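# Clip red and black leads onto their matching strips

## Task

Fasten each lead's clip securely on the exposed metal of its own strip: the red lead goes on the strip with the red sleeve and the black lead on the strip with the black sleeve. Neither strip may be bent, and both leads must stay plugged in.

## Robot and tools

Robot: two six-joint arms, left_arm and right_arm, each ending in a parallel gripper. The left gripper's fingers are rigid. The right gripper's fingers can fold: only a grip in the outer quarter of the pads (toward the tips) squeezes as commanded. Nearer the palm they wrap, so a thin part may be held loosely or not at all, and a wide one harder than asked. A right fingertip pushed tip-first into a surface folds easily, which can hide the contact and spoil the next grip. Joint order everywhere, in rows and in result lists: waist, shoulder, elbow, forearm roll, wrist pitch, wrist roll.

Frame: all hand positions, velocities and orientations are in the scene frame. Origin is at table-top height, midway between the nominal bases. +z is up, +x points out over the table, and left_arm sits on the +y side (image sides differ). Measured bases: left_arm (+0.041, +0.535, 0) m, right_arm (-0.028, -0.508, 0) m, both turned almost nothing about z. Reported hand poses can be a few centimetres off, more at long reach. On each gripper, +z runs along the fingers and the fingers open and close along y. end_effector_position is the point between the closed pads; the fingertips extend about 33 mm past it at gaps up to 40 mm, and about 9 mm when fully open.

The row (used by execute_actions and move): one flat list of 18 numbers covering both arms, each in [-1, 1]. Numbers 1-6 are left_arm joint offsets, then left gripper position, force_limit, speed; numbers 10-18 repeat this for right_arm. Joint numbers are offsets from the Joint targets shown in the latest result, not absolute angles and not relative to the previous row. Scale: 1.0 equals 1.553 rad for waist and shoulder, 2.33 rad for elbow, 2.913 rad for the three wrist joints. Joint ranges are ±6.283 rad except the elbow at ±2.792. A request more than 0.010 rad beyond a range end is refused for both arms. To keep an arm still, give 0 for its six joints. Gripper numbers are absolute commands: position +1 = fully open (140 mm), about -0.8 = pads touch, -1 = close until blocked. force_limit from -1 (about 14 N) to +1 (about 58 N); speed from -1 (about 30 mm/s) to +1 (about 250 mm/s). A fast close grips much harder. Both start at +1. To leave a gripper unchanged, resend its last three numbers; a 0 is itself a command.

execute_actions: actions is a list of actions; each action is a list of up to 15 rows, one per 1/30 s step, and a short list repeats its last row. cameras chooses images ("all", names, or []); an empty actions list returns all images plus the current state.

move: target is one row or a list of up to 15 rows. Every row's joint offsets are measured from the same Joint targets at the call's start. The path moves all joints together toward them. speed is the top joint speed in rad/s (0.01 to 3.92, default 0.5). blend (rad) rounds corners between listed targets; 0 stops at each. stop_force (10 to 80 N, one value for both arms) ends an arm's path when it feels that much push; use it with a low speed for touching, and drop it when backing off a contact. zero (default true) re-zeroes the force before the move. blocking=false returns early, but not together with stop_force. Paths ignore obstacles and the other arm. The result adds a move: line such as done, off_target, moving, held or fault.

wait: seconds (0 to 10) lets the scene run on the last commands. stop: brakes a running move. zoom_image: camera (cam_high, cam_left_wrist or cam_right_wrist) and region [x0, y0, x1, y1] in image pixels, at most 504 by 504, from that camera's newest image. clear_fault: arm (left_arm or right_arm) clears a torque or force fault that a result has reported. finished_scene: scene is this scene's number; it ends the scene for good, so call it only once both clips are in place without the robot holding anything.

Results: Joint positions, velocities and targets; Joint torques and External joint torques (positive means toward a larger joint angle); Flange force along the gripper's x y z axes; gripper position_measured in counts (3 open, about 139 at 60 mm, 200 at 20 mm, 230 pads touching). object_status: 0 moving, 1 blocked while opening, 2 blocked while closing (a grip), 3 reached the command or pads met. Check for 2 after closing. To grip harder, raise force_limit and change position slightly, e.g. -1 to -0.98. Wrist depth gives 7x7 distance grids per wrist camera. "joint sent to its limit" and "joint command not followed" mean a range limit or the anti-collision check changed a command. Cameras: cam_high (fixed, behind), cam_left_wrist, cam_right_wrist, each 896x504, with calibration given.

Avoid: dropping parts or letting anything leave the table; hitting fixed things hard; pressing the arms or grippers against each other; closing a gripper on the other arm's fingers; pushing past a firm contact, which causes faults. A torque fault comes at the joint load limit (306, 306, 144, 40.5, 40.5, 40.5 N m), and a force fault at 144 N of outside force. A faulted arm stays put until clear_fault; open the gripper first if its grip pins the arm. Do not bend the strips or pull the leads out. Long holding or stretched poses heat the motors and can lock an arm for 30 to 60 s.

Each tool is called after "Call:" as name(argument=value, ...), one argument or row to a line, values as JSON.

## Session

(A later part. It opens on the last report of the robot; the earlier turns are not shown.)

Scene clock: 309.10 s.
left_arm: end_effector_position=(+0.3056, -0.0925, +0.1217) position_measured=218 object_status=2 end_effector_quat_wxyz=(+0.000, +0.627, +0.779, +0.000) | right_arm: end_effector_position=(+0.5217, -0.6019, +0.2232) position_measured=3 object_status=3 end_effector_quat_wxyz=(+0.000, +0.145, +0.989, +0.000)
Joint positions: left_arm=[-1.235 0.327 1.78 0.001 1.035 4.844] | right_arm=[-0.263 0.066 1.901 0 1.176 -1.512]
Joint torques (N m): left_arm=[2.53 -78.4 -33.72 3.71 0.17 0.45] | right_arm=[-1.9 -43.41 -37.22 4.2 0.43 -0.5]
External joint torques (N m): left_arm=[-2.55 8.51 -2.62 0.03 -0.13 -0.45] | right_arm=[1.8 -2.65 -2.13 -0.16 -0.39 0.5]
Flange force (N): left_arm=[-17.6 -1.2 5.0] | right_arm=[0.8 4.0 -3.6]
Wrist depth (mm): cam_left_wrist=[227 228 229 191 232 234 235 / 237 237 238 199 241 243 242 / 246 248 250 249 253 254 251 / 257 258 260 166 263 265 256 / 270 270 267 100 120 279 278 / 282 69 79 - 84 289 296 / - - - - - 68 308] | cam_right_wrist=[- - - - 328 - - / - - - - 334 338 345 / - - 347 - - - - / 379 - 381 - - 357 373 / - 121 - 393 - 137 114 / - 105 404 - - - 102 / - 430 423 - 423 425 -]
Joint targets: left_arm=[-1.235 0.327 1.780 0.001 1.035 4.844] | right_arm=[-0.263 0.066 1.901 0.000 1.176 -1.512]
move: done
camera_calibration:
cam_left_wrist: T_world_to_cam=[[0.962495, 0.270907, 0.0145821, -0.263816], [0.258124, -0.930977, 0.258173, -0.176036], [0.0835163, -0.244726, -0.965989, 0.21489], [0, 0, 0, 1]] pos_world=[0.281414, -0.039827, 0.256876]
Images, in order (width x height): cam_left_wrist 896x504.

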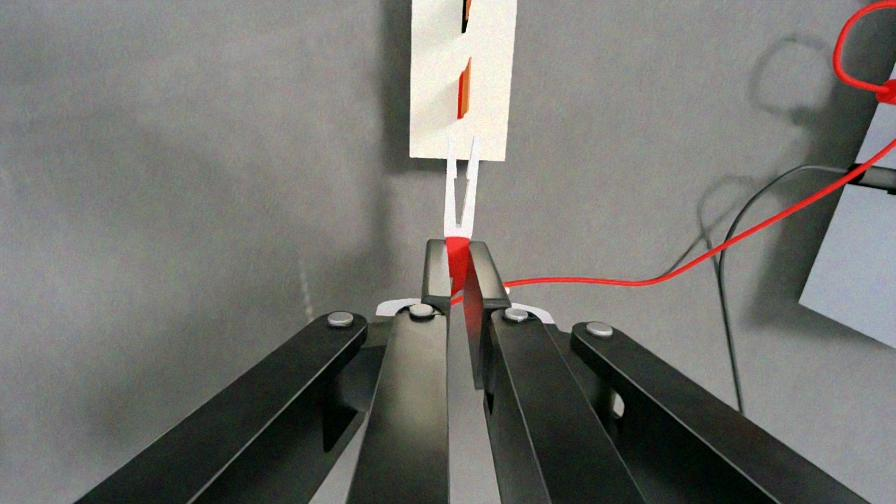

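Call:
move(
  target=[0.0035,-0.0225,0.0209,0,-0.0047,0.0019,-1,-1,-1,0,0,0,0,0,0,1,1,1],
  speed=0.03,
  cameras=["cam_high","cam_left_wrist"],
)

Call:
zoom_image(
  camera="cam_left_wrist",
  region=[380, 80, 560, 260],
)

Call:
zoom_image(
  camera="cam_high",
  region=[385, 90, 455, 150],
)

Scene clock: 324.33 s.
left_arm: end_effector_position=(+0.3005, -0.0680, +0.1217) position_measured=218 object_status=2 end_effector_quat_wxyz=(+0.000, +0.627, +0.779, +0.000) | right_arm: end_effector_position=(+0.5217, -0.6019, +0.2232) position_measured=3 object_status=3 end_effector_quat_wxyz=(+0.000, +0.145, +0.989, +0.000)
Joint positions: left_arm=[-1.23 0.292 1.828 0.001 1.022 4.849] | right_arm=[-0.263 0.066 1.901 0 1.176 -1.512]
Joint torques (N m): left_arm=[2.1 -74.05 -33.08 3.62 0.22 0.41] | right_arm=[-1.99 -43.25 -37.19 4.17 0.39 -0.55]
External joint torques (N m): left_arm=[-2.1 7.96 -2.92 0.08 -0.17 -0.41] | right_arm=[2.06 -3.25 -2.21 -0.12 -0.35 0.55]
Flange force (N): left_arm=[-17.2 -0.6 4.6] | right_arm=[1.7 4.5 -4.2]
Wrist depth (mm): cam_left_wrist=[227 228 230 191 232 234 234 / 236 238 239 199 241 244 243 / 246 248 249 206 253 253 253 / 257 258 261 258 264 264 248 / 270 271 267 100 120 279 252 / 282 69 79 - 84 290 295 / - - - - - 68 307] | cam_right_wrist=[336 - - - 326 - - / 349 - - 342 - 347 337 / - 354 364 353 - 360 365 / - - - 371 - - 377 / - 122 - 385 - 137 108 / - 105 - - - - 102 / - - - - 433 416 -]
Joint targets: left_arm=[-1.230 0.292 1.828 0.001 1.022 4.849] | right_arm=[-0.263 0.066 1.901 0.000 1.176 -1.512]
move: done
camera_calibration:
cam_left_wrist: T_world_to_cam=[[0.962496, 0.270904, 0.0145827, -0.265545], [0.258122, -0.930978, 0.258173, -0.15191], [0.0835164, -0.244726, -0.965989, 0.221311], [0, 0, 0, 1]] pos_world=[0.276314, -0.015327, 0.256876]
Images, in order (width x height): cam_high 896x504, cam_left_wrist 896x504.

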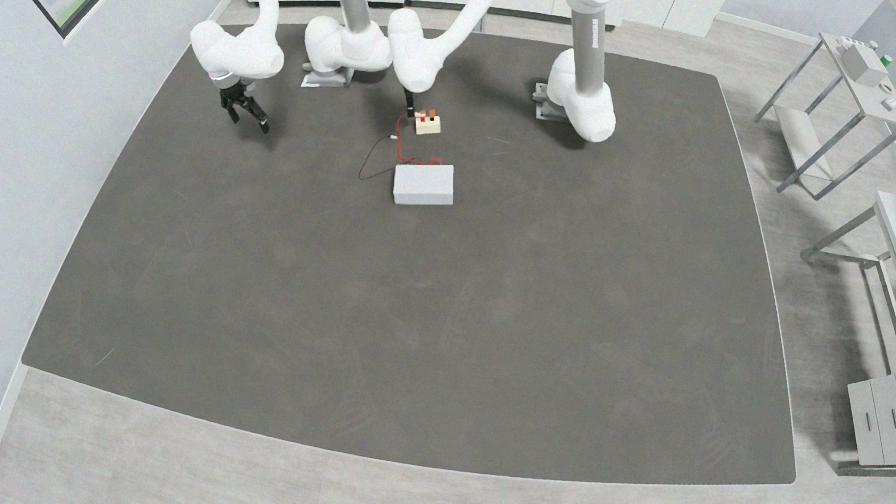

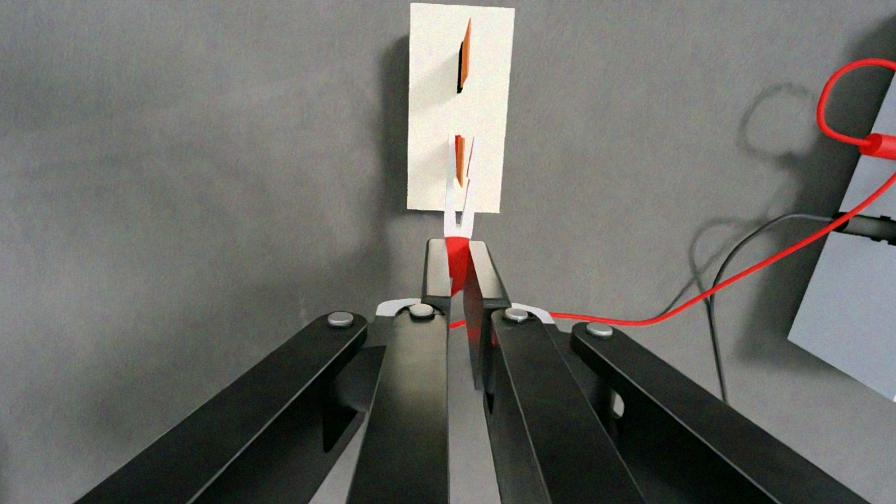

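Scaled by 2.800 from the camera's 896x504 image, which has a finer 1280x720 frame.

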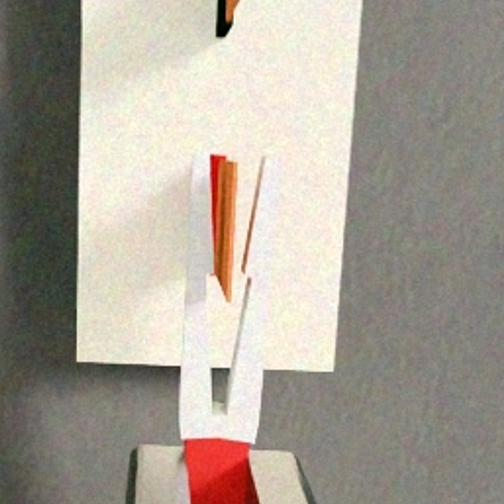

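Scaled by 7.200 from the camera's 896x504 image, which has a finer 1280x720 frame.

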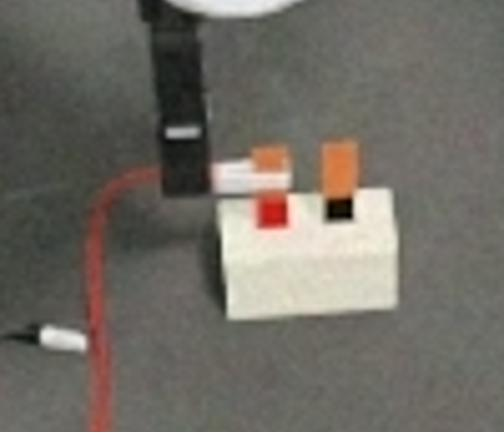

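Call:
move(
  target=[0,0,0,0,0,0,-0.25,-1,-1,0,0,0,0,0,0,1,1,1],
  cameras=["cam_left_wrist"],
)

Call:
zoom_image(
  camera="cam_left_wrist",
  region=[380, 80, 560, 260],
)

Call:
move(
  target=[0,-0.0462,-0.0436,0,0.0594,0,-0.25,-1,-1,0,0,0,0,0,0,1,1,1],
  speed=0.2,
  cameras=["all"],
)

Call:
zoom_image(
  camera="cam_left_wrist",
  region=[360, 80, 560, 280],
)

Call:
zoom_image(
  camera="cam_high",
  region=[385, 90, 455, 150],
)

Scene clock: 338.67 s.
left_arm: end_effector_position=(+0.3004, -0.0679, +0.1217) position_measured=160 object_status=0 end_effector_quat_wxyz=(+0.000, +0.627, +0.779, +0.000) | right_arm: end_effector_position=(+0.5217, -0.6019, +0.2232) position_measured=3 object_status=3 end_effector_quat_wxyz=(+0.000, +0.145, +0.989, +0.000)
Joint positions: left_arm=[-1.23 0.292 1.828 0.001 1.022 4.849] | right_arm=[-0.263 0.066 1.901 0 1.176 -1.512]
Joint torques (N m): left_arm=[2.21 -73.93 -33.22 3.69 0.28 0.3] | right_arm=[-1.78 -43.21 -37.24 4.16 0.41 -0.51]
External joint torques (N m): left_arm=[-2.22 7.84 -2.8 0.02 -0.23 -0.3] | right_arm=[1.99 -3.23 -2.13 -0.11 -0.36 0.51]
Flange force (N): left_arm=[-16.8 -0.7 4.7] | right_arm=[1.8 4.3 -4.1]
Wrist depth (mm): cam_left_wrist=[227 229 229 191 232 233 235 / 236 238 241 199 241 243 243 / 247 247 250 206 251 254 253 / 257 259 259 257 262 265 259 / 269 267 101 274 111 277 251 / - - 114 289 75 95 292 / - - - 303 - - 67] | cam_right_wrist=[333 329 330 - - 330 - / - - 343 346 347 - - / 359 355 - - - 349 - / 375 - - - 367 366 - / - 122 - - 386 138 108 / - 105 - - 409 406 102 / - - - 425 432 436 -]
Joint targets: left_arm=[-1.230 0.292 1.828 0.001 1.022 4.849] | right_arm=[-0.263 0.066 1.901 0.000 1.176 -1.512]
move: done
camera_calibration:
cam_left_wrist: T_world_to_cam=[[0.962496, 0.270904, 0.0145827, -0.265572], [0.258122, -0.930978, 0.258173, -0.151817], [0.0835164, -0.244726, -0.965989, 0.221336], [0, 0, 0, 1]] pos_world=[0.276314, -0.015227, 0.256876]
Images, in order (width x height): cam_left_wrist 896x504.

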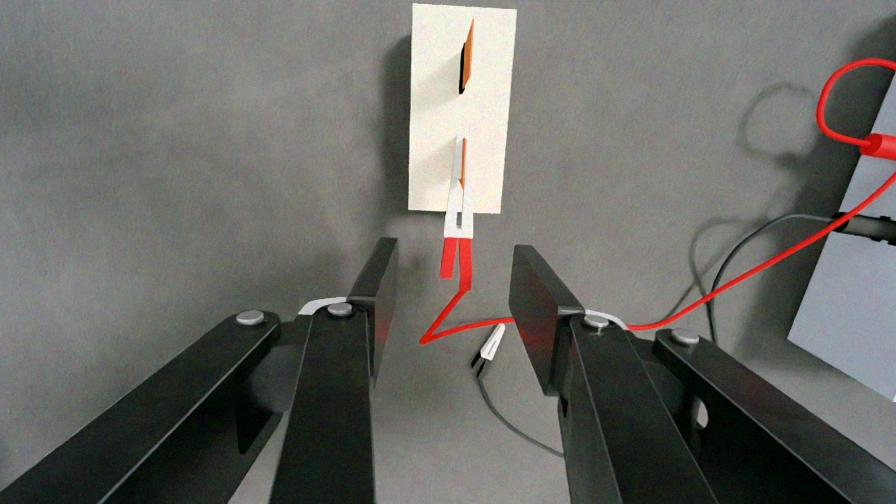

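Scaled by 2.800 from the camera's 896x504 image, which has a finer 1280x720 frame.

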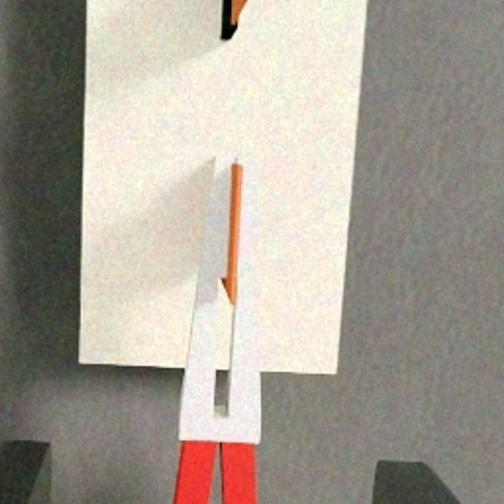

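Scene clock: 339.97 s.
left_arm: end_effector_position=(+0.3006, -0.0682, +0.2195) position_measured=160 object_status=3 end_effector_quat_wxyz=(+0.000, +0.627, +0.779, +0.000) | right_arm: end_effector_position=(+0.5217, -0.6019, +0.2232) position_measured=3 object_status=3 end_effector_quat_wxyz=(+0.000, +0.145, +0.989, +0.000)
Joint positions: left_arm=[-1.23 0.22 1.727 0.001 1.194 4.849] | right_arm=[-0.263 0.066 1.901 0 1.176 -1.512]
Joint torques (N m): left_arm=[2.38 -69.75 -36.4 4.01 0.09 0.4] | right_arm=[-1.85 -43.55 -37.22 4.2 0.42 -0.5]
External joint torques (N m): left_arm=[-2.38 7.58 -2.91 0.03 -0.06 -0.4] | right_arm=[1.96 -3.1 -2.45 -0.12 -0.39 0.5]
Flange force (N): left_arm=[-17.4 -1.0 1.2] | right_arm=[1.0 4.3 -4.3]
Wrist depth (mm): cam_left_wrist=[313 316 318 316 321 322 295 / 327 328 331 295 333 334 284 / 340 343 344 344 348 347 286 / 356 359 359 360 362 361 299 / 372 366 99 379 111 380 311 / - - - 397 75 95 406 / - - - 419 - - 67] | cam_right_wrist=[- 328 - 332 329 335 333 / - - - 345 - 345 348 / - - - 342 - 364 - / - - 381 385 367 - - / - 122 - 392 - 137 114 / - 105 - - 411 - 102 / - 425 - 443 425 432 97]
Joint targets: left_arm=[-1.230 0.220 1.727 0.001 1.195 4.849] | right_arm=[-0.263 0.066 1.901 0.000 1.176 -1.512]
move: done
camera_calibration:
cam_left_wrist: T_world_to_cam=[[0.962475, 0.27097, 0.0147089, -0.267078], [0.258132, -0.930904, 0.258429, -0.177371], [0.083719, -0.244935, -0.965918, 0.315667], [0, 0, 0, 1]] pos_world=[0.276414, -0.0154271, 0.354675]
cam_right_wrist: T_world_to_cam=[[0.301458, 0.95347, -0.00430612, 0.426627], [0.91685, -0.288634, 0.275821, -0.697284], [0.261744, -0.0870964, -0.961199, 0.167917], [0, 0, 0, 1]] pos_world=[0.466744, -0.593411, 0.355564]

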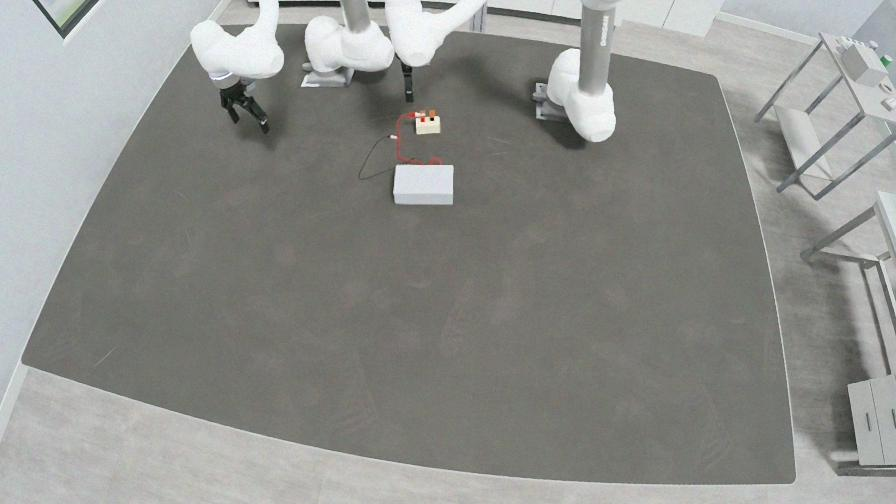

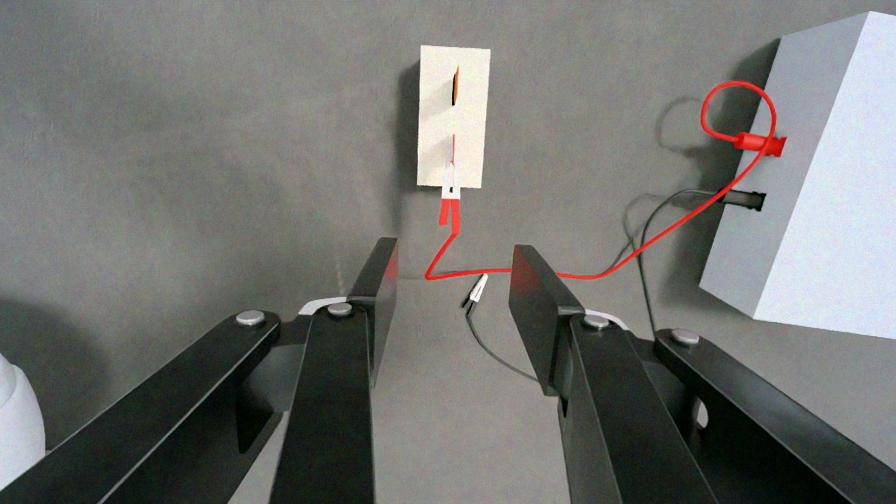

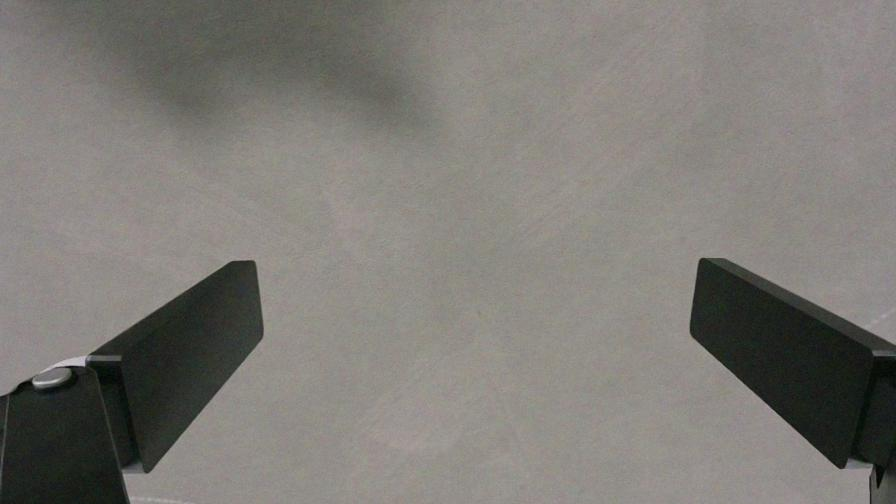

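Scaled by 2.520 from the camera's 896x504 image, which has a finer 1280x720 frame.

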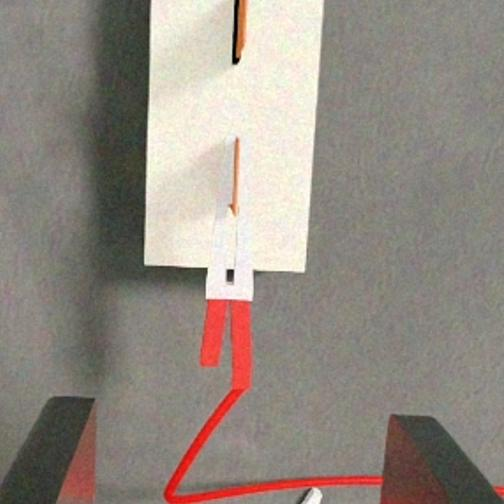

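Scaled by 7.200 from the camera's 896x504 image, which has a finer 1280x720 frame.

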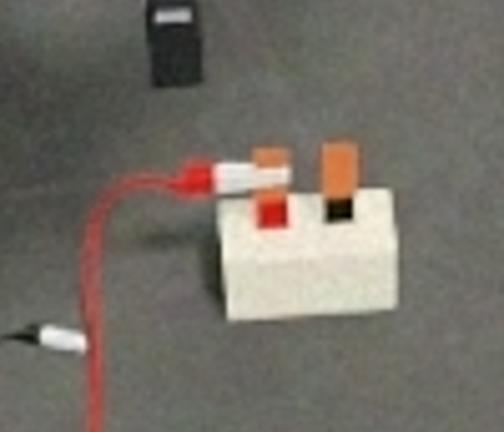

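Call:
move(
  target=[0.0059,0.1283,-0.0251,0,-0.0485,0.1792,-0.414,-1,-0.5,0,0,0,0,0,0,1,1,1],
  speed=0.4,
  cameras=["cam_left_wrist"],
)

Call:
zoom_image(
  camera="cam_left_wrist",
  region=[350, 140, 600, 340],
)

Scene clock: 377.70 s.
left_arm: end_effector_position=(+0.3356, -0.1437, +0.1099) position_measured=181 object_status=3 end_effector_quat_wxyz=(+0.000, +0.804, +0.595, +0.000) | right_arm: end_effector_position=(+0.5217, -0.6019, +0.2232) position_measured=3 object_status=3 end_effector_quat_wxyz=(+0.000, +0.145, +0.989, +0.000)
Joint positions: left_arm=[-1.221 0.42 1.668 0.001 1.053 5.371] | right_arm=[-0.263 0.066 1.901 0 1.176 -1.512]
Joint torques (N m): left_arm=[1.87 -87.46 -34.06 3.74 0.29 0.18] | right_arm=[-1.93 -43.41 -37.29 4.18 0.44 -0.52]
External joint torques (N m): left_arm=[-1.83 7.87 -2.78 0.08 -0.26 -0.18] | right_arm=[1.92 -2.67 -1.95 -0.14 -0.39 0.52]
Flange force (N): left_arm=[-14.5 8.8 4.4] | right_arm=[1.2 4.3 -3.4]
Wrist depth (mm): cam_left_wrist=[217 217 179 220 221 221 224 / 225 226 227 229 230 232 233 / 235 237 237 237 241 242 243 / 246 247 248 248 251 253 255 / 258 256 94 259 118 265 267 / - - - 275 75 85 280 / - - - 290 - 71 290] | cam_right_wrist=[- - 334 332 329 - 332 / 346 346 345 - - 335 342 / 358 356 - 344 359 - - / - 374 - - - 363 372 / - 121 390 390 391 138 108 / - 105 - 409 404 413 102 / - - - 402 427 - -]
Joint targets: left_arm=[-1.221 0.420 1.668 0.001 1.053 5.371] | right_arm=[-0.263 0.066 1.901 0.000 1.176 -1.512]
move: done
camera_calibration:
cam_left_wrist: T_world_to_cam=[[0.971644, -0.235984, 0.0148346, -0.354645], [-0.231709, -0.937787, 0.258585, -0.0649831], [-0.0471101, -0.254689, -0.965875, 0.230785], [0, 0, 0, 1]] pos_world=[0.340404, -0.0858523, 0.244974]
Images, in order (width x height): cam_left_wrist 896x504.

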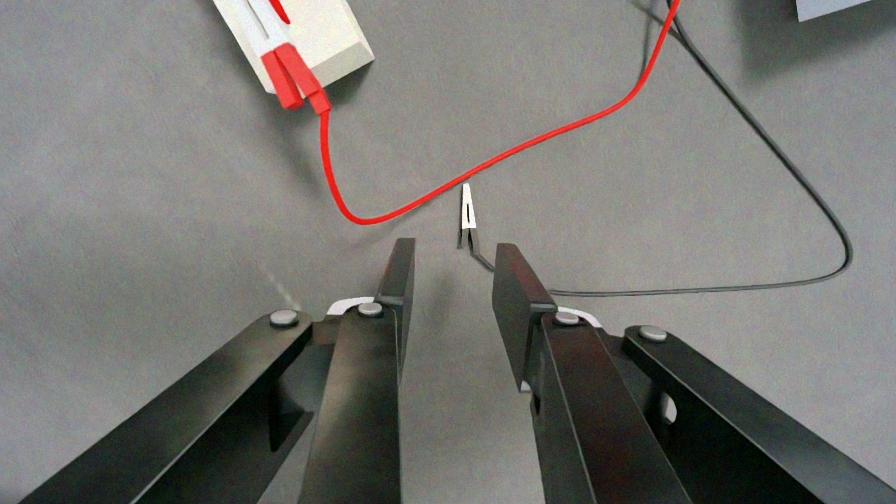

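Scaled by 2.016 from the camera's 896x504 image, which has a finer 1280x720 frame.

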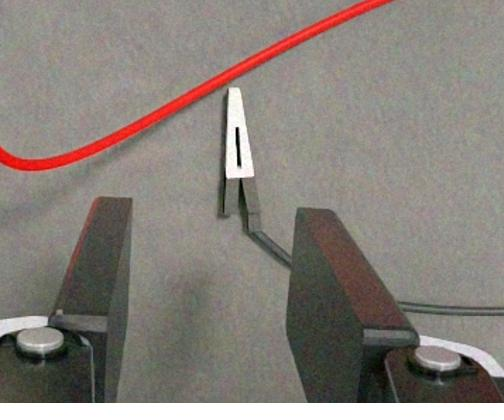

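Call:
move(
  target=[0.0008,0.0553,0.0076,0,-0.0354,-0.0373,-0.414,-1,-0.5,0,0,0,0,0,0,1,1,1],
  speed=0.12,
  cameras=["cam_left_wrist"],
)

Call:
zoom_image(
  camera="cam_left_wrist",
  region=[350, 140, 600, 340],
)

Scene clock: 401.63 s.
left_arm: end_effector_position=(+0.3422, -0.1585, +0.0374) position_measured=181 object_status=3 end_effector_quat_wxyz=(+0.000, +0.770, +0.638, +0.000) | right_arm: end_effector_position=(+0.5217, -0.6019, +0.2232) position_measured=3 object_status=3 end_effector_quat_wxyz=(+0.000, +0.145, +0.989, +0.000)
Joint positions: left_arm=[-1.219 0.505 1.686 0.001 0.95 5.263] | right_arm=[-0.263 0.066 1.901 0 1.176 -1.512]
Joint torques (N m): left_arm=[2.37 -94.29 -31.56 3.51 0.39 0.13] | right_arm=[-1.82 -43.54 -37.16 4.21 0.44 -0.53]
External joint torques (N m): left_arm=[-2.33 9 -2.91 0.05 -0.36 -0.13] | right_arm=[2.12 -3.06 -2.22 -0.15 -0.39 0.53]
Flange force (N): left_arm=[-16.6 7.3 7.2] | right_arm=[1.4 4.6 -4.0]
Wrist depth (mm): cam_left_wrist=[152 153 154 153 155 156 156 / 158 159 160 161 161 162 164 / 165 165 165 168 169 170 171 / 173 173 173 174 175 178 179 / 180 180 96 181 118 186 188 / 187 - - 193 75 90 197 / - - - 201 - 71 203] | cam_right_wrist=[- 332 328 338 329 - - / 342 341 - 340 - - - / 358 359 - 370 - 358 - / - 371 - - - 370 - / - 122 - 385 387 137 108 / - 105 - - - 409 102 / - 428 436 - 431 426 97]
Joint targets: left_arm=[-1.219 0.506 1.686 0.001 0.950 5.263] | right_arm=[-0.263 0.066 1.901 0.000 1.176 -1.512]
move: done
camera_calibration:
cam_left_wrist: T_world_to_cam=[[0.991626, -0.128329, 0.0144864, -0.353342], [-0.127699, -0.957608, 0.258225, -0.0974248], [-0.0192656, -0.257913, -0.965976, 0.147312], [0, 0, 0, 1]] pos_world=[0.34078, -0.100645, 0.172576]
Images, in order (width x height): cam_left_wrist 896x504.

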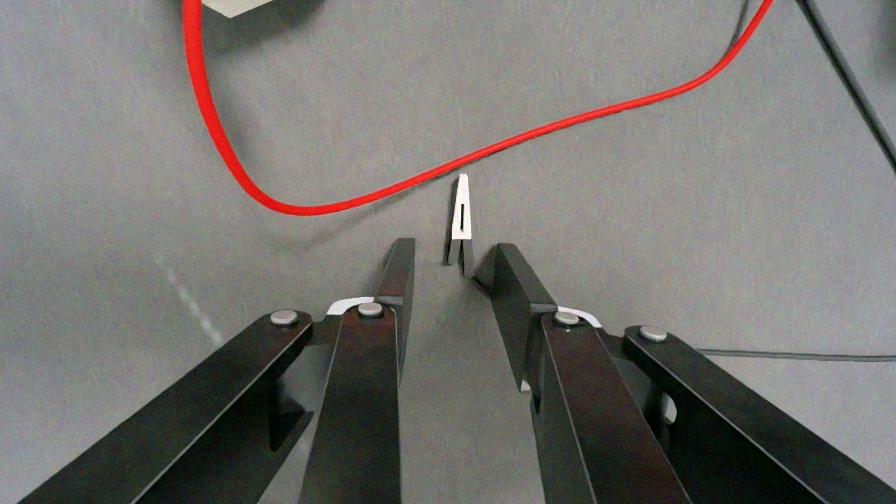

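Scaled by 2.016 from the camera's 896x504 image, which has a finer 1280x720 frame.

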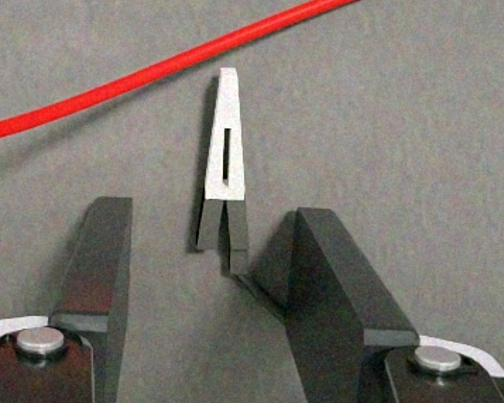

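Call:
move(
  target=[
    [0.0014,0,0,0,0,0,-0.414,-1,-0.5,0,0,0,0,0,0,1,1,1],
    [0.0014,0,0,0,0,0,-1,-1,-1,0,0,0,0,0,0,1,1,1],
  ],
  speed=0.1,
  cameras=["cam_left_wrist"],
)

Call:
zoom_image(
  camera="cam_left_wrist",
  region=[350, 140, 600, 340],
)

Scene clock: 410.93 s.
left_arm: end_effector_position=(+0.3438, -0.1579, +0.0373) position_measured=217 object_status=0 end_effector_quat_wxyz=(+0.000, +0.769, +0.639, +0.000) | right_arm: end_effector_position=(+0.5217, -0.6019, +0.2232) position_measured=3 object_status=3 end_effector_quat_wxyz=(+0.000, +0.145, +0.989, +0.000)
Joint positions: left_arm=[-1.217 0.506 1.686 0.001 0.95 5.263] | right_arm=[-0.263 0.066 1.901 0 1.176 -1.512]
Joint torques (N m): left_arm=[1.93 -89.96 -28.36 3.32 0.9 0.36] | right_arm=[-1.85 -43.36 -37.25 4.18 0.43 -0.54]
External joint torques (N m): left_arm=[-1.95 5.19 -5.93 0.22 -0.86 -0.37] | right_arm=[1.92 -3.57 -2.32 -0.12 -0.38 0.54]
Flange force (N): left_arm=[-17.4 8.1 2.5] | right_arm=[2.0 4.2 -4.5]
Wrist depth (mm): cam_left_wrist=[152 153 153 154 155 155 156 / 158 159 160 160 161 162 163 / 165 164 165 166 169 170 171 / 172 173 174 172 176 178 179 / 180 181 180 102 104 186 187 / 189 69 80 80 83 190 197 / - - - - - 68 205] | cam_right_wrist=[332 336 332 - 331 332 - / - 342 347 346 342 - - / - 359 357 - 355 357 - / 373 - 375 - - 368 - / - 122 398 389 388 138 108 / - 105 - 406 410 407 102 / - 427 419 429 411 - 97]
Joint targets: left_arm=[-1.217 0.506 1.686 0.001 0.950 5.263] | right_arm=[-0.263 0.066 1.901 0.000 1.176 -1.512]
move: done
camera_calibration:
cam_left_wrist: T_world_to_cam=[[0.991919, -0.126047, 0.0144741, -0.354503], [-0.125491, -0.957881, 0.258296, -0.0973499], [-0.018693, -0.258025, -0.965958, 0.147211], [0, 0, 0, 1]] pos_world=[0.342174, -0.0999497, 0.172476]
Images, in order (width x height): cam_left_wrist 896x504.

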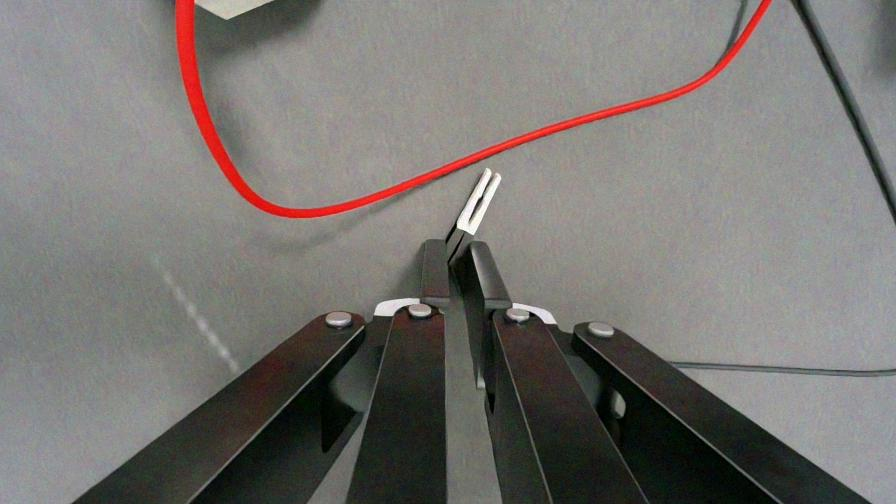

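Scaled by 2.016 from the camera's 896x504 image, which has a finer 1280x720 frame.

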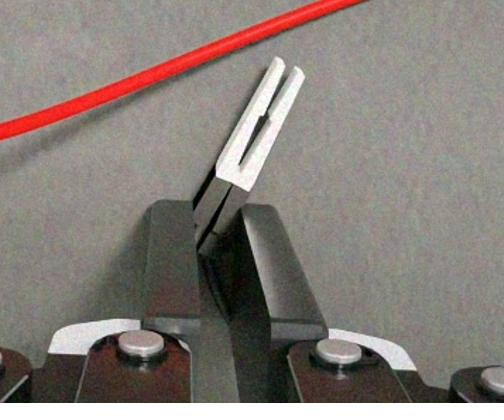

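Call:
move(
  target=[0,0,0,0,0,0,-0.414,-1,-0.5,0,0,0,0,0,0,1,1,1],
  cameras=["cam_left_wrist"],
)

Call:
zoom_image(
  camera="cam_left_wrist",
  region=[350, 140, 600, 340],
)

Scene clock: 423.13 s.
left_arm: end_effector_position=(+0.3437, -0.1579, +0.0373) position_measured=181 object_status=0 end_effector_quat_wxyz=(+0.000, +0.769, +0.639, +0.000) | right_arm: end_effector_position=(+0.5217, -0.6019, +0.2232) position_measured=3 object_status=3 end_effector_quat_wxyz=(+0.000, +0.145, +0.989, +0.000)
Joint positions: left_arm=[-1.217 0.506 1.686 0.001 0.95 5.263] | right_arm=[-0.263 0.066 1.901 0 1.176 -1.512]
Joint torques (N m): left_arm=[2.02 -93.62 -31.73 3.5 0.17 0.42] | right_arm=[-1.85 -43.26 -37.24 4.2 0.4 -0.53]
External joint torques (N m): left_arm=[-2.04 8.79 -2.66 0.06 -0.14 -0.42] | right_arm=[1.99 -3.2 -1.91 -0.17 -0.34 0.53]
Flange force (N): left_arm=[-16.1 7.0 6.8] | right_arm=[2.1 4.3 -3.8]
Wrist depth (mm): cam_left_wrist=[152 153 153 154 155 156 157 / 158 158 160 160 161 161 163 / 165 164 165 168 169 170 171 / 172 173 174 173 175 178 179 / 180 179 96 180 118 186 187 / 187 - - 193 75 90 197 / - - - 203 - 71 203] | cam_right_wrist=[- 331 - - - 331 - / - 340 345 338 343 342 - / - - 363 - - 355 358 / - 375 376 - - - 372 / - 122 388 - 392 137 108 / - 105 406 401 409 - 102 / - 430 - 429 432 - 97]
Joint targets: left_arm=[-1.217 0.506 1.686 0.001 0.950 5.263] | right_arm=[-0.263 0.066 1.901 0.000 1.176 -1.512]
move: done
camera_calibration:
cam_left_wrist: T_world_to_cam=[[0.991918, -0.126052, 0.0144625, -0.354402], [-0.125494, -0.957905, 0.258203, -0.097348], [-0.0186932, -0.257931, -0.965982, 0.147223], [0, 0, 0, 1]] pos_world=[0.342074, -0.0999497, 0.172476]
Images, in order (width x height): cam_left_wrist 896x504.

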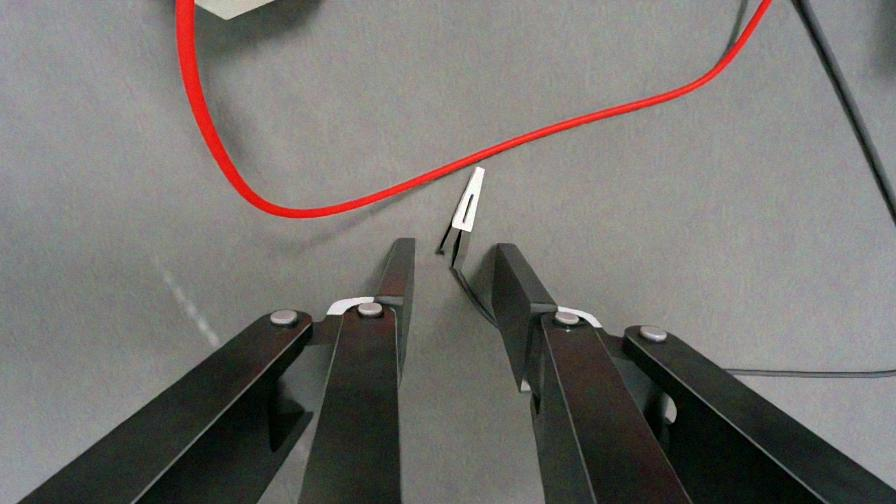

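Scaled by 2.016 from the camera's 896x504 image, which has a finer 1280x720 frame.

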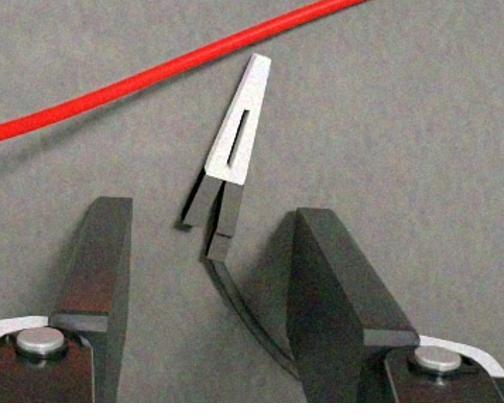

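Call:
move(
  target=[-0.0019,-0.0065,0.0071,0,-0.0024,0.0776,-0.414,-1,-0.5,0,0,0,0,0,0,1,1,1],
  speed=0.15,
  cameras=["cam_left_wrist"],
)

Call:
zoom_image(
  camera="cam_left_wrist",
  region=[350, 140, 600, 340],
)

Scene clock: 454.00 s.
left_arm: end_effector_position=(+0.3391, -0.1518, +0.0374) position_measured=181 object_status=3 end_effector_quat_wxyz=(+0.000, +0.837, +0.547, +0.000) | right_arm: end_effector_position=(+0.5217, -0.6019, +0.2232) position_measured=3 object_status=3 end_effector_quat_wxyz=(+0.000, +0.145, +0.989, +0.000)
Joint positions: left_arm=[-1.22 0.495 1.702 0.001 0.943 5.489] | right_arm=[-0.263 0.066 1.901 0 1.176 -1.512]
Joint torques (N m): left_arm=[2.4 -92.48 -31.58 3.5 0.24 0.3] | right_arm=[-1.8 -43.45 -37.3 4.19 0.45 -0.5]
External joint torques (N m): left_arm=[-2.42 8.66 -2.61 0.04 -0.22 -0.3] | right_arm=[1.94 -2.79 -1.91 -0.15 -0.39 0.5]
Flange force (N): left_arm=[-14.1 9.8 7.0] | right_arm=[1.5 4.2 -3.4]
Wrist depth (mm): cam_left_wrist=[- 119 153 154 155 156 157 / 159 159 160 161 162 162 164 / 164 164 167 167 169 170 171 / 172 173 173 172 175 178 179 / 181 179 96 180 118 185 187 / 187 - - 193 75 90 197 / - - - 203 - 71 204] | cam_right_wrist=[- - 327 332 333 - - / 344 344 - 345 - 348 - / - - 357 358 - - 352 / - - - 373 - - 368 / - 122 388 - - 137 108 / - 105 406 - 406 404 102 / - - 420 - 431 431 94]
Joint targets: left_arm=[-1.220 0.495 1.702 0.001 0.943 5.489] | right_arm=[-0.263 0.066 1.901 0.000 1.176 -1.512]
move: done
camera_calibration:
cam_left_wrist: T_world_to_cam=[[0.937446, -0.347818, 0.0147539, -0.364224], [-0.339602, -0.904335, 0.258552, -0.0114389], [-0.0765866, -0.247389, -0.965885, 0.169941], [0, 0, 0, 1]] pos_world=[0.350571, -0.0949868, 0.172474]
Images, in order (width x height): cam_left_wrist 896x504.

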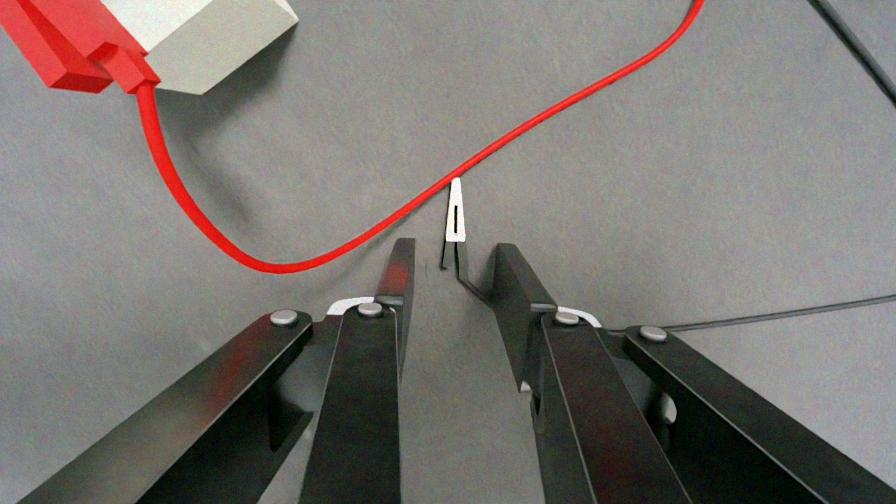

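Scaled by 2.016 from the camera's 896x504 image, which has a finer 1280x720 frame.

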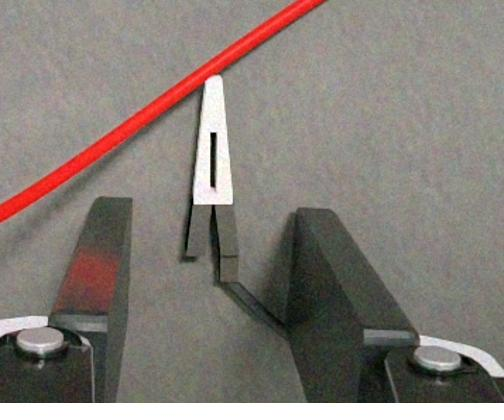

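Call:
move(
  target=[
    [-0.0011,-0.0006,0.0014,0,-0.0003,0.0533,-0.414,-1,-0.5,0,0,0,0,0,0,1,1,1],
    [-0.0011,-0.0006,0.0014,0,-0.0003,0.0533,-1,-1,-1,0,0,0,0,0,0,1,1,1],
  ],
  speed=0.15,
  cameras=["cam_left_wrist"],
)

Call:
zoom_image(
  camera="cam_left_wrist",
  region=[350, 140, 600, 340],
)

Scene clock: 475.83 s.
left_arm: end_effector_position=(+0.3373, -0.1507, +0.0366) position_measured=220 object_status=2 end_effector_quat_wxyz=(+0.000, +0.878, +0.479, +0.000) | right_arm: end_effector_position=(+0.5217, -0.6019, +0.2232) position_measured=3 object_status=3 end_effector_quat_wxyz=(+0.000, +0.145, +0.989, +0.000)
Joint positions: left_arm=[-1.222 0.495 1.706 0.001 0.942 5.644] | right_arm=[-0.263 0.066 1.901 0 1.176 -1.512]
Joint torques (N m): left_arm=[2.32 -92.22 -31.53 3.62 0.21 0.38] | right_arm=[-1.3 -43.42 -37.27 4.17 0.42 -0.54]
External joint torques (N m): left_arm=[-2.28 8.23 -2.73 -0.07 -0.19 -0.38] | right_arm=[1.55 -3.47 -2.31 -0.09 -0.38 0.54]
Flange force (N): left_arm=[-12.2 11.7 6.5] | right_arm=[1.8 3.6 -4.4]
Wrist depth (mm): cam_left_wrist=[111 113 153 153 154 155 155 / - 145 159 160 161 161 162 / 166 164 166 167 168 168 170 / 172 172 173 172 175 177 177 / 180 181 178 98 109 185 187 / 188 186 83 - 84 193 196 / - - - - - 68 204] | cam_right_wrist=[330 332 332 - - 327 330 / 353 - - 342 - 347 344 / - - 380 347 - 359 363 / 371 371 - 375 374 369 380 / - 122 390 389 - 137 108 / - 113 - - 407 407 102 / - - - - - - -]
Joint targets: left_arm=[-1.222 0.495 1.706 0.001 0.942 5.644] | right_arm=[-0.263 0.066 1.901 0.000 1.176 -1.512]
move: done
camera_calibration:
cam_left_wrist: T_world_to_cam=[[0.87151, -0.490187, 0.0136696, -0.36131], [-0.476762, -0.84046, 0.257538, 0.0451112], [-0.114753, -0.230964, -0.966171, 0.184707], [0, 0, 0, 1]] pos_world=[0.357589, -0.0965346, 0.17178]
Images, in order (width x height): cam_left_wrist 896x504.

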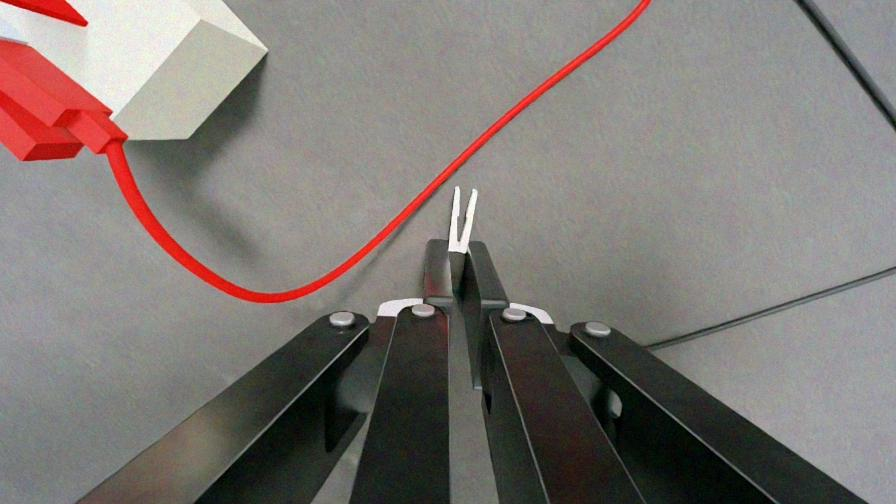

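Scaled by 2.016 from the camera's 896x504 image, which has a finer 1280x720 frame.

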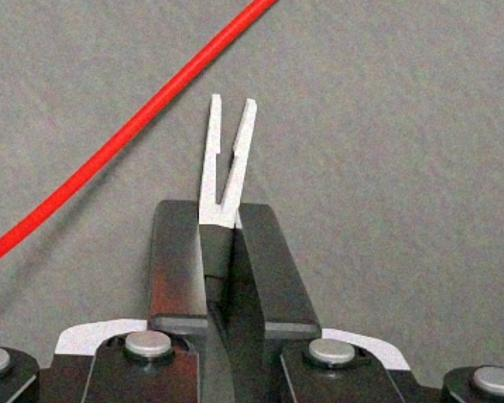

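Call:
move(
  target=[
    [0,-0.0974,-0.0861,0,0.1203,0,-1,-1,-1,0,0,0,0,0,0,1,1,1],
    [0.1475,-0.2221,-0.0034,0,0.1207,-0.6567,-1,-1,-1,0,0,0,0,0,0,1,1,1],
  ],
  speed=[0.25,0.6],
  blend=[0.05,0],
  cameras=["cam_high","cam_left_wrist"],
)

Call:
zoom_image(
  camera="cam_high",
  region=[360, 60, 500, 200],
)

Scene clock: 514.97 s.
left_arm: end_effector_position=(+0.4209, +0.0305, +0.2805) position_measured=220 object_status=2 end_effector_quat_wxyz=(+0.000, +0.000, +1.000, +0.000) | right_arm: end_effector_position=(+0.5217, -0.6019, +0.2232) position_measured=3 object_status=3 end_effector_quat_wxyz=(+0.000, +0.145, +0.989, +0.000)
Joint positions: left_arm=[-0.993 0.15 1.698 0.001 1.294 3.731] | right_arm=[-0.263 0.066 1.901 0 1.176 -1.512]
Joint torques (N m): left_arm=[2.35 -63.87 -37.7 4.08 0.21 0.5] | right_arm=[-1.69 -43.45 -37.16 4.19 0.45 -0.54]
External joint torques (N m): left_arm=[-2.33 7.61 -3 0.07 -0.19 -0.5] | right_arm=[1.7 -2.21 -2 -0.16 -0.42 0.54]
Flange force (N): left_arm=[-6.7 -16.4 -0.3] | right_arm=[0.4 4.0 -3.1]
Wrist depth (mm): cam_left_wrist=[367 369 373 366 375 377 381 / 380 383 385 389 398 394 398 / 398 401 404 406 409 409 416 / 416 411 422 417 431 430 439 / 441 - 429 98 120 454 458 / 459 - 83 - 84 477 479 / - - - - - 67 500] | cam_right_wrist=[331 330 333 - - 330 329 / - 340 343 - - 344 338 / - 357 358 352 350 - 362 / - 371 - 374 - - 374 / - 122 393 387 401 138 108 / - 105 - - 411 - 102 / - - 427 426 432 427 97]
Joint targets: left_arm=[-0.993 0.149 1.698 0.001 1.294 3.731] | right_arm=[-0.263 0.066 1.901 0.000 1.176 -1.512]
move: done
camera_calibration:
cam_left_wrist: T_world_to_cam=[[-0.0588646, 0.998168, 0.0139637, -0.00261552], [0.964359, 0.0532449, 0.259184, -0.459858], [0.257966, 0.0287228, -0.965727, 0.306867], [0, 0, 0, 1]] pos_world=[0.364153, 0.0182818, 0.415575]
Images, in order (width x height): cam_high 896x504, cam_left_wrist 896x504.

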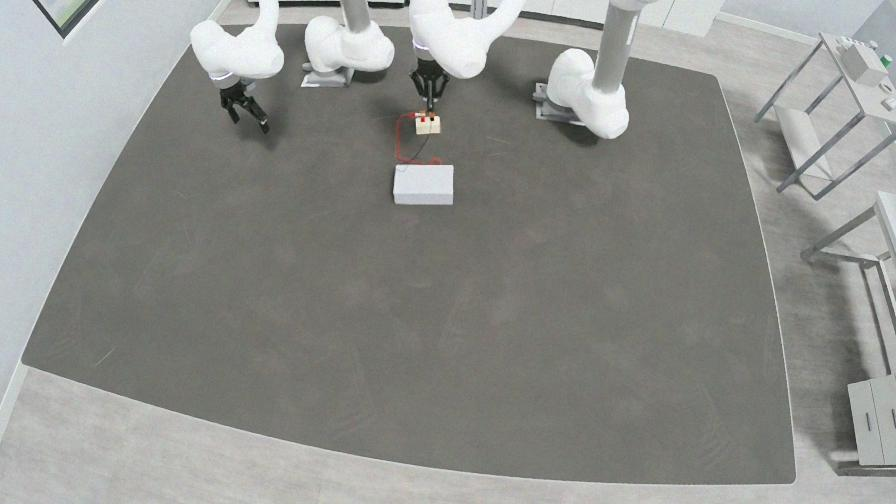

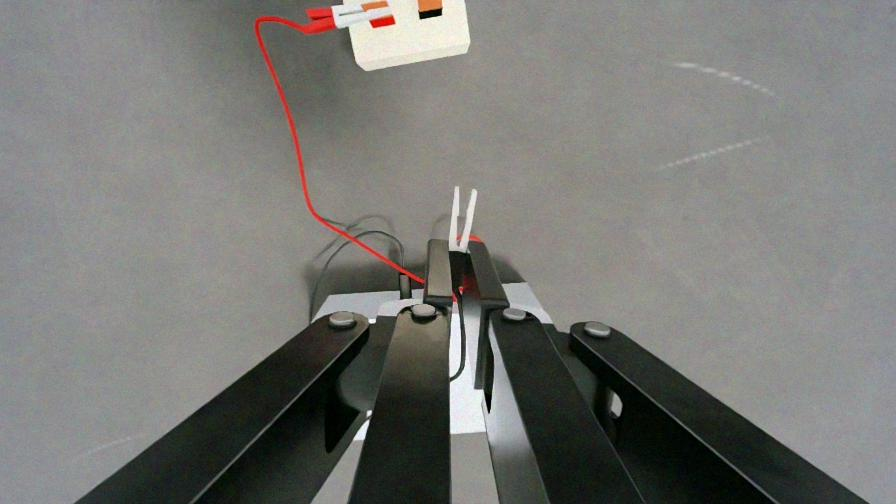

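Scaled by 3.600 from the camera's 896x504 image, which has a finer 1280x720 frame.

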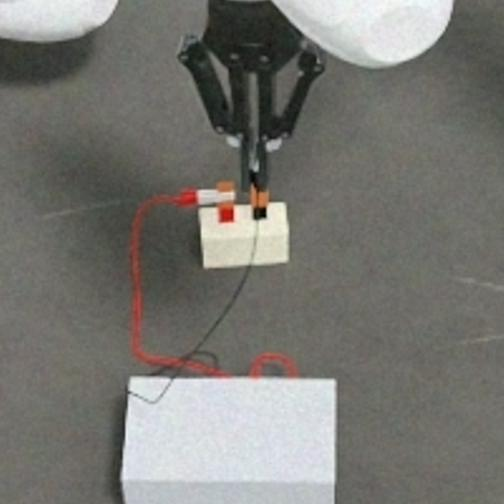

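Call:
move(
  target=[
    [-0.1276,-0.1122,0.1297,0,-0.0437,-0.7076,-1,-1,-1,0,0,0,0,0,0,1,1,1],
    [-0.1276,-0.0574,0.1776,0,-0.1112,-0.7076,-1,-1,-1,0,0,0,0,0,0,1,1,1],
  ],
  speed=[0.6,0.25],
  blend=[0.03,0],
  cameras=["cam_high","cam_left_wrist"],
)

Call:
zoom_image(
  camera="cam_left_wrist",
  region=[380, 40, 560, 220],
)

Call:
zoom_image(
  camera="cam_high",
  region=[400, 90, 470, 150],
)

Scene clock: 529.47 s.
left_arm: end_effector_position=(+0.2637, +0.0875, +0.1227) position_measured=220 object_status=2 end_effector_quat_wxyz=(+0.000, +0.803, -0.596, +0.000) | right_arm: end_effector_position=(+0.5217, -0.6019, +0.2232) position_measured=3 object_status=3 end_effector_quat_wxyz=(+0.000, +0.145, +0.989, +0.000)
Joint positions: left_arm=[-1.191 0.06 2.112 0.001 0.97 1.67] | right_arm=[-0.263 0.066 1.901 0 1.176 -1.512]
Joint torques (N m): left_arm=[2.44 -48.54 -32.6 3.53 0.07 0.39] | right_arm=[-1.89 -43.23 -37.13 4.19 0.43 -0.52]
External joint torques (N m): left_arm=[-2.42 7.11 -2.48 0.05 -0.13 -0.39] | right_arm=[1.99 -3.38 -2.3 -0.13 -0.38 0.52]
Flange force (N): left_arm=[15.6 3.1 5.3] | right_arm=[1.7 4.3 -4.3]
Wrist depth (mm): cam_left_wrist=[227 229 231 193 232 235 236 / 237 239 240 201 243 245 247 / 248 249 249 253 254 256 257 / 260 261 263 259 266 269 269 / 271 273 270 98 273 281 282 / 286 69 83 - 84 292 298 / - - - - - 67 311] | cam_right_wrist=[- - - - 330 327 337 / - 367 - 351 - 336 349 / - 358 - 361 - - 356 / - 376 376 370 - - 373 / - 122 395 406 390 138 108 / - 105 414 404 426 - 102 / - - 432 - - - 94]
Joint targets: left_arm=[-1.191 0.060 2.112 0.001 0.970 1.670] | right_arm=[-0.263 0.066 1.901 0.000 1.176 -1.512]
move: done
camera_calibration:
cam_left_wrist: T_world_to_cam=[[-0.938997, -0.343653, 0.0136377, 0.282911], [-0.328662, 0.908303, 0.258779, -0.00415451], [-0.101318, 0.238511, -0.96584, 0.269775], [0, 0, 0, 1]] pos_world=[0.29162, 0.0366526, 0.257776]
Images, in order (width x height): cam_high 896x504, cam_left_wrist 896x504.

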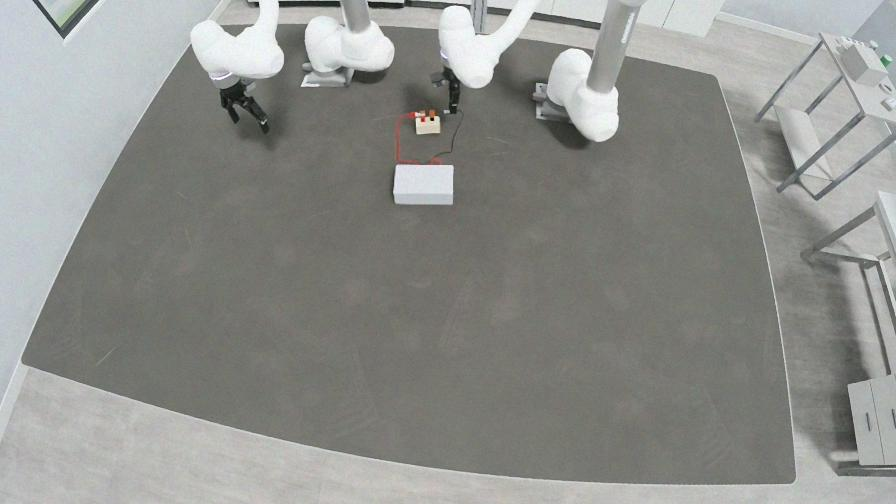

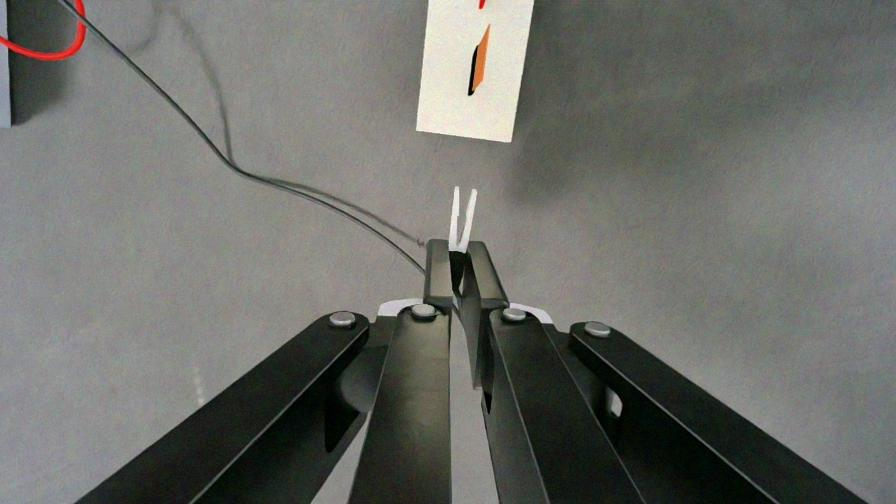

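Scaled by 2.800 from the camera's 896x504 image, which has a finer 1280x720 frame.

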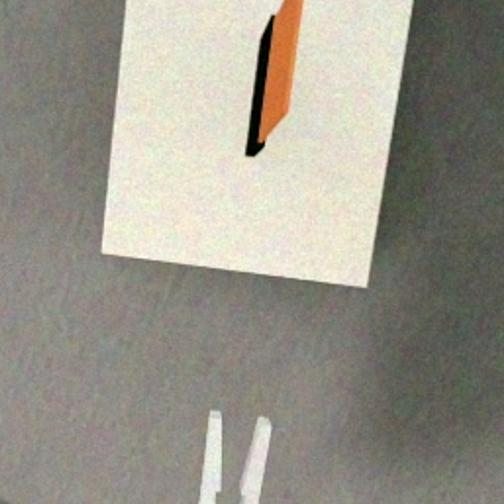

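Scaled by 7.200 from the camera's 896x504 image, which has a finer 1280x720 frame.

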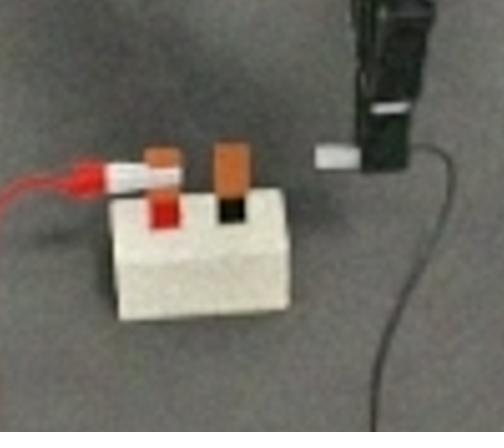

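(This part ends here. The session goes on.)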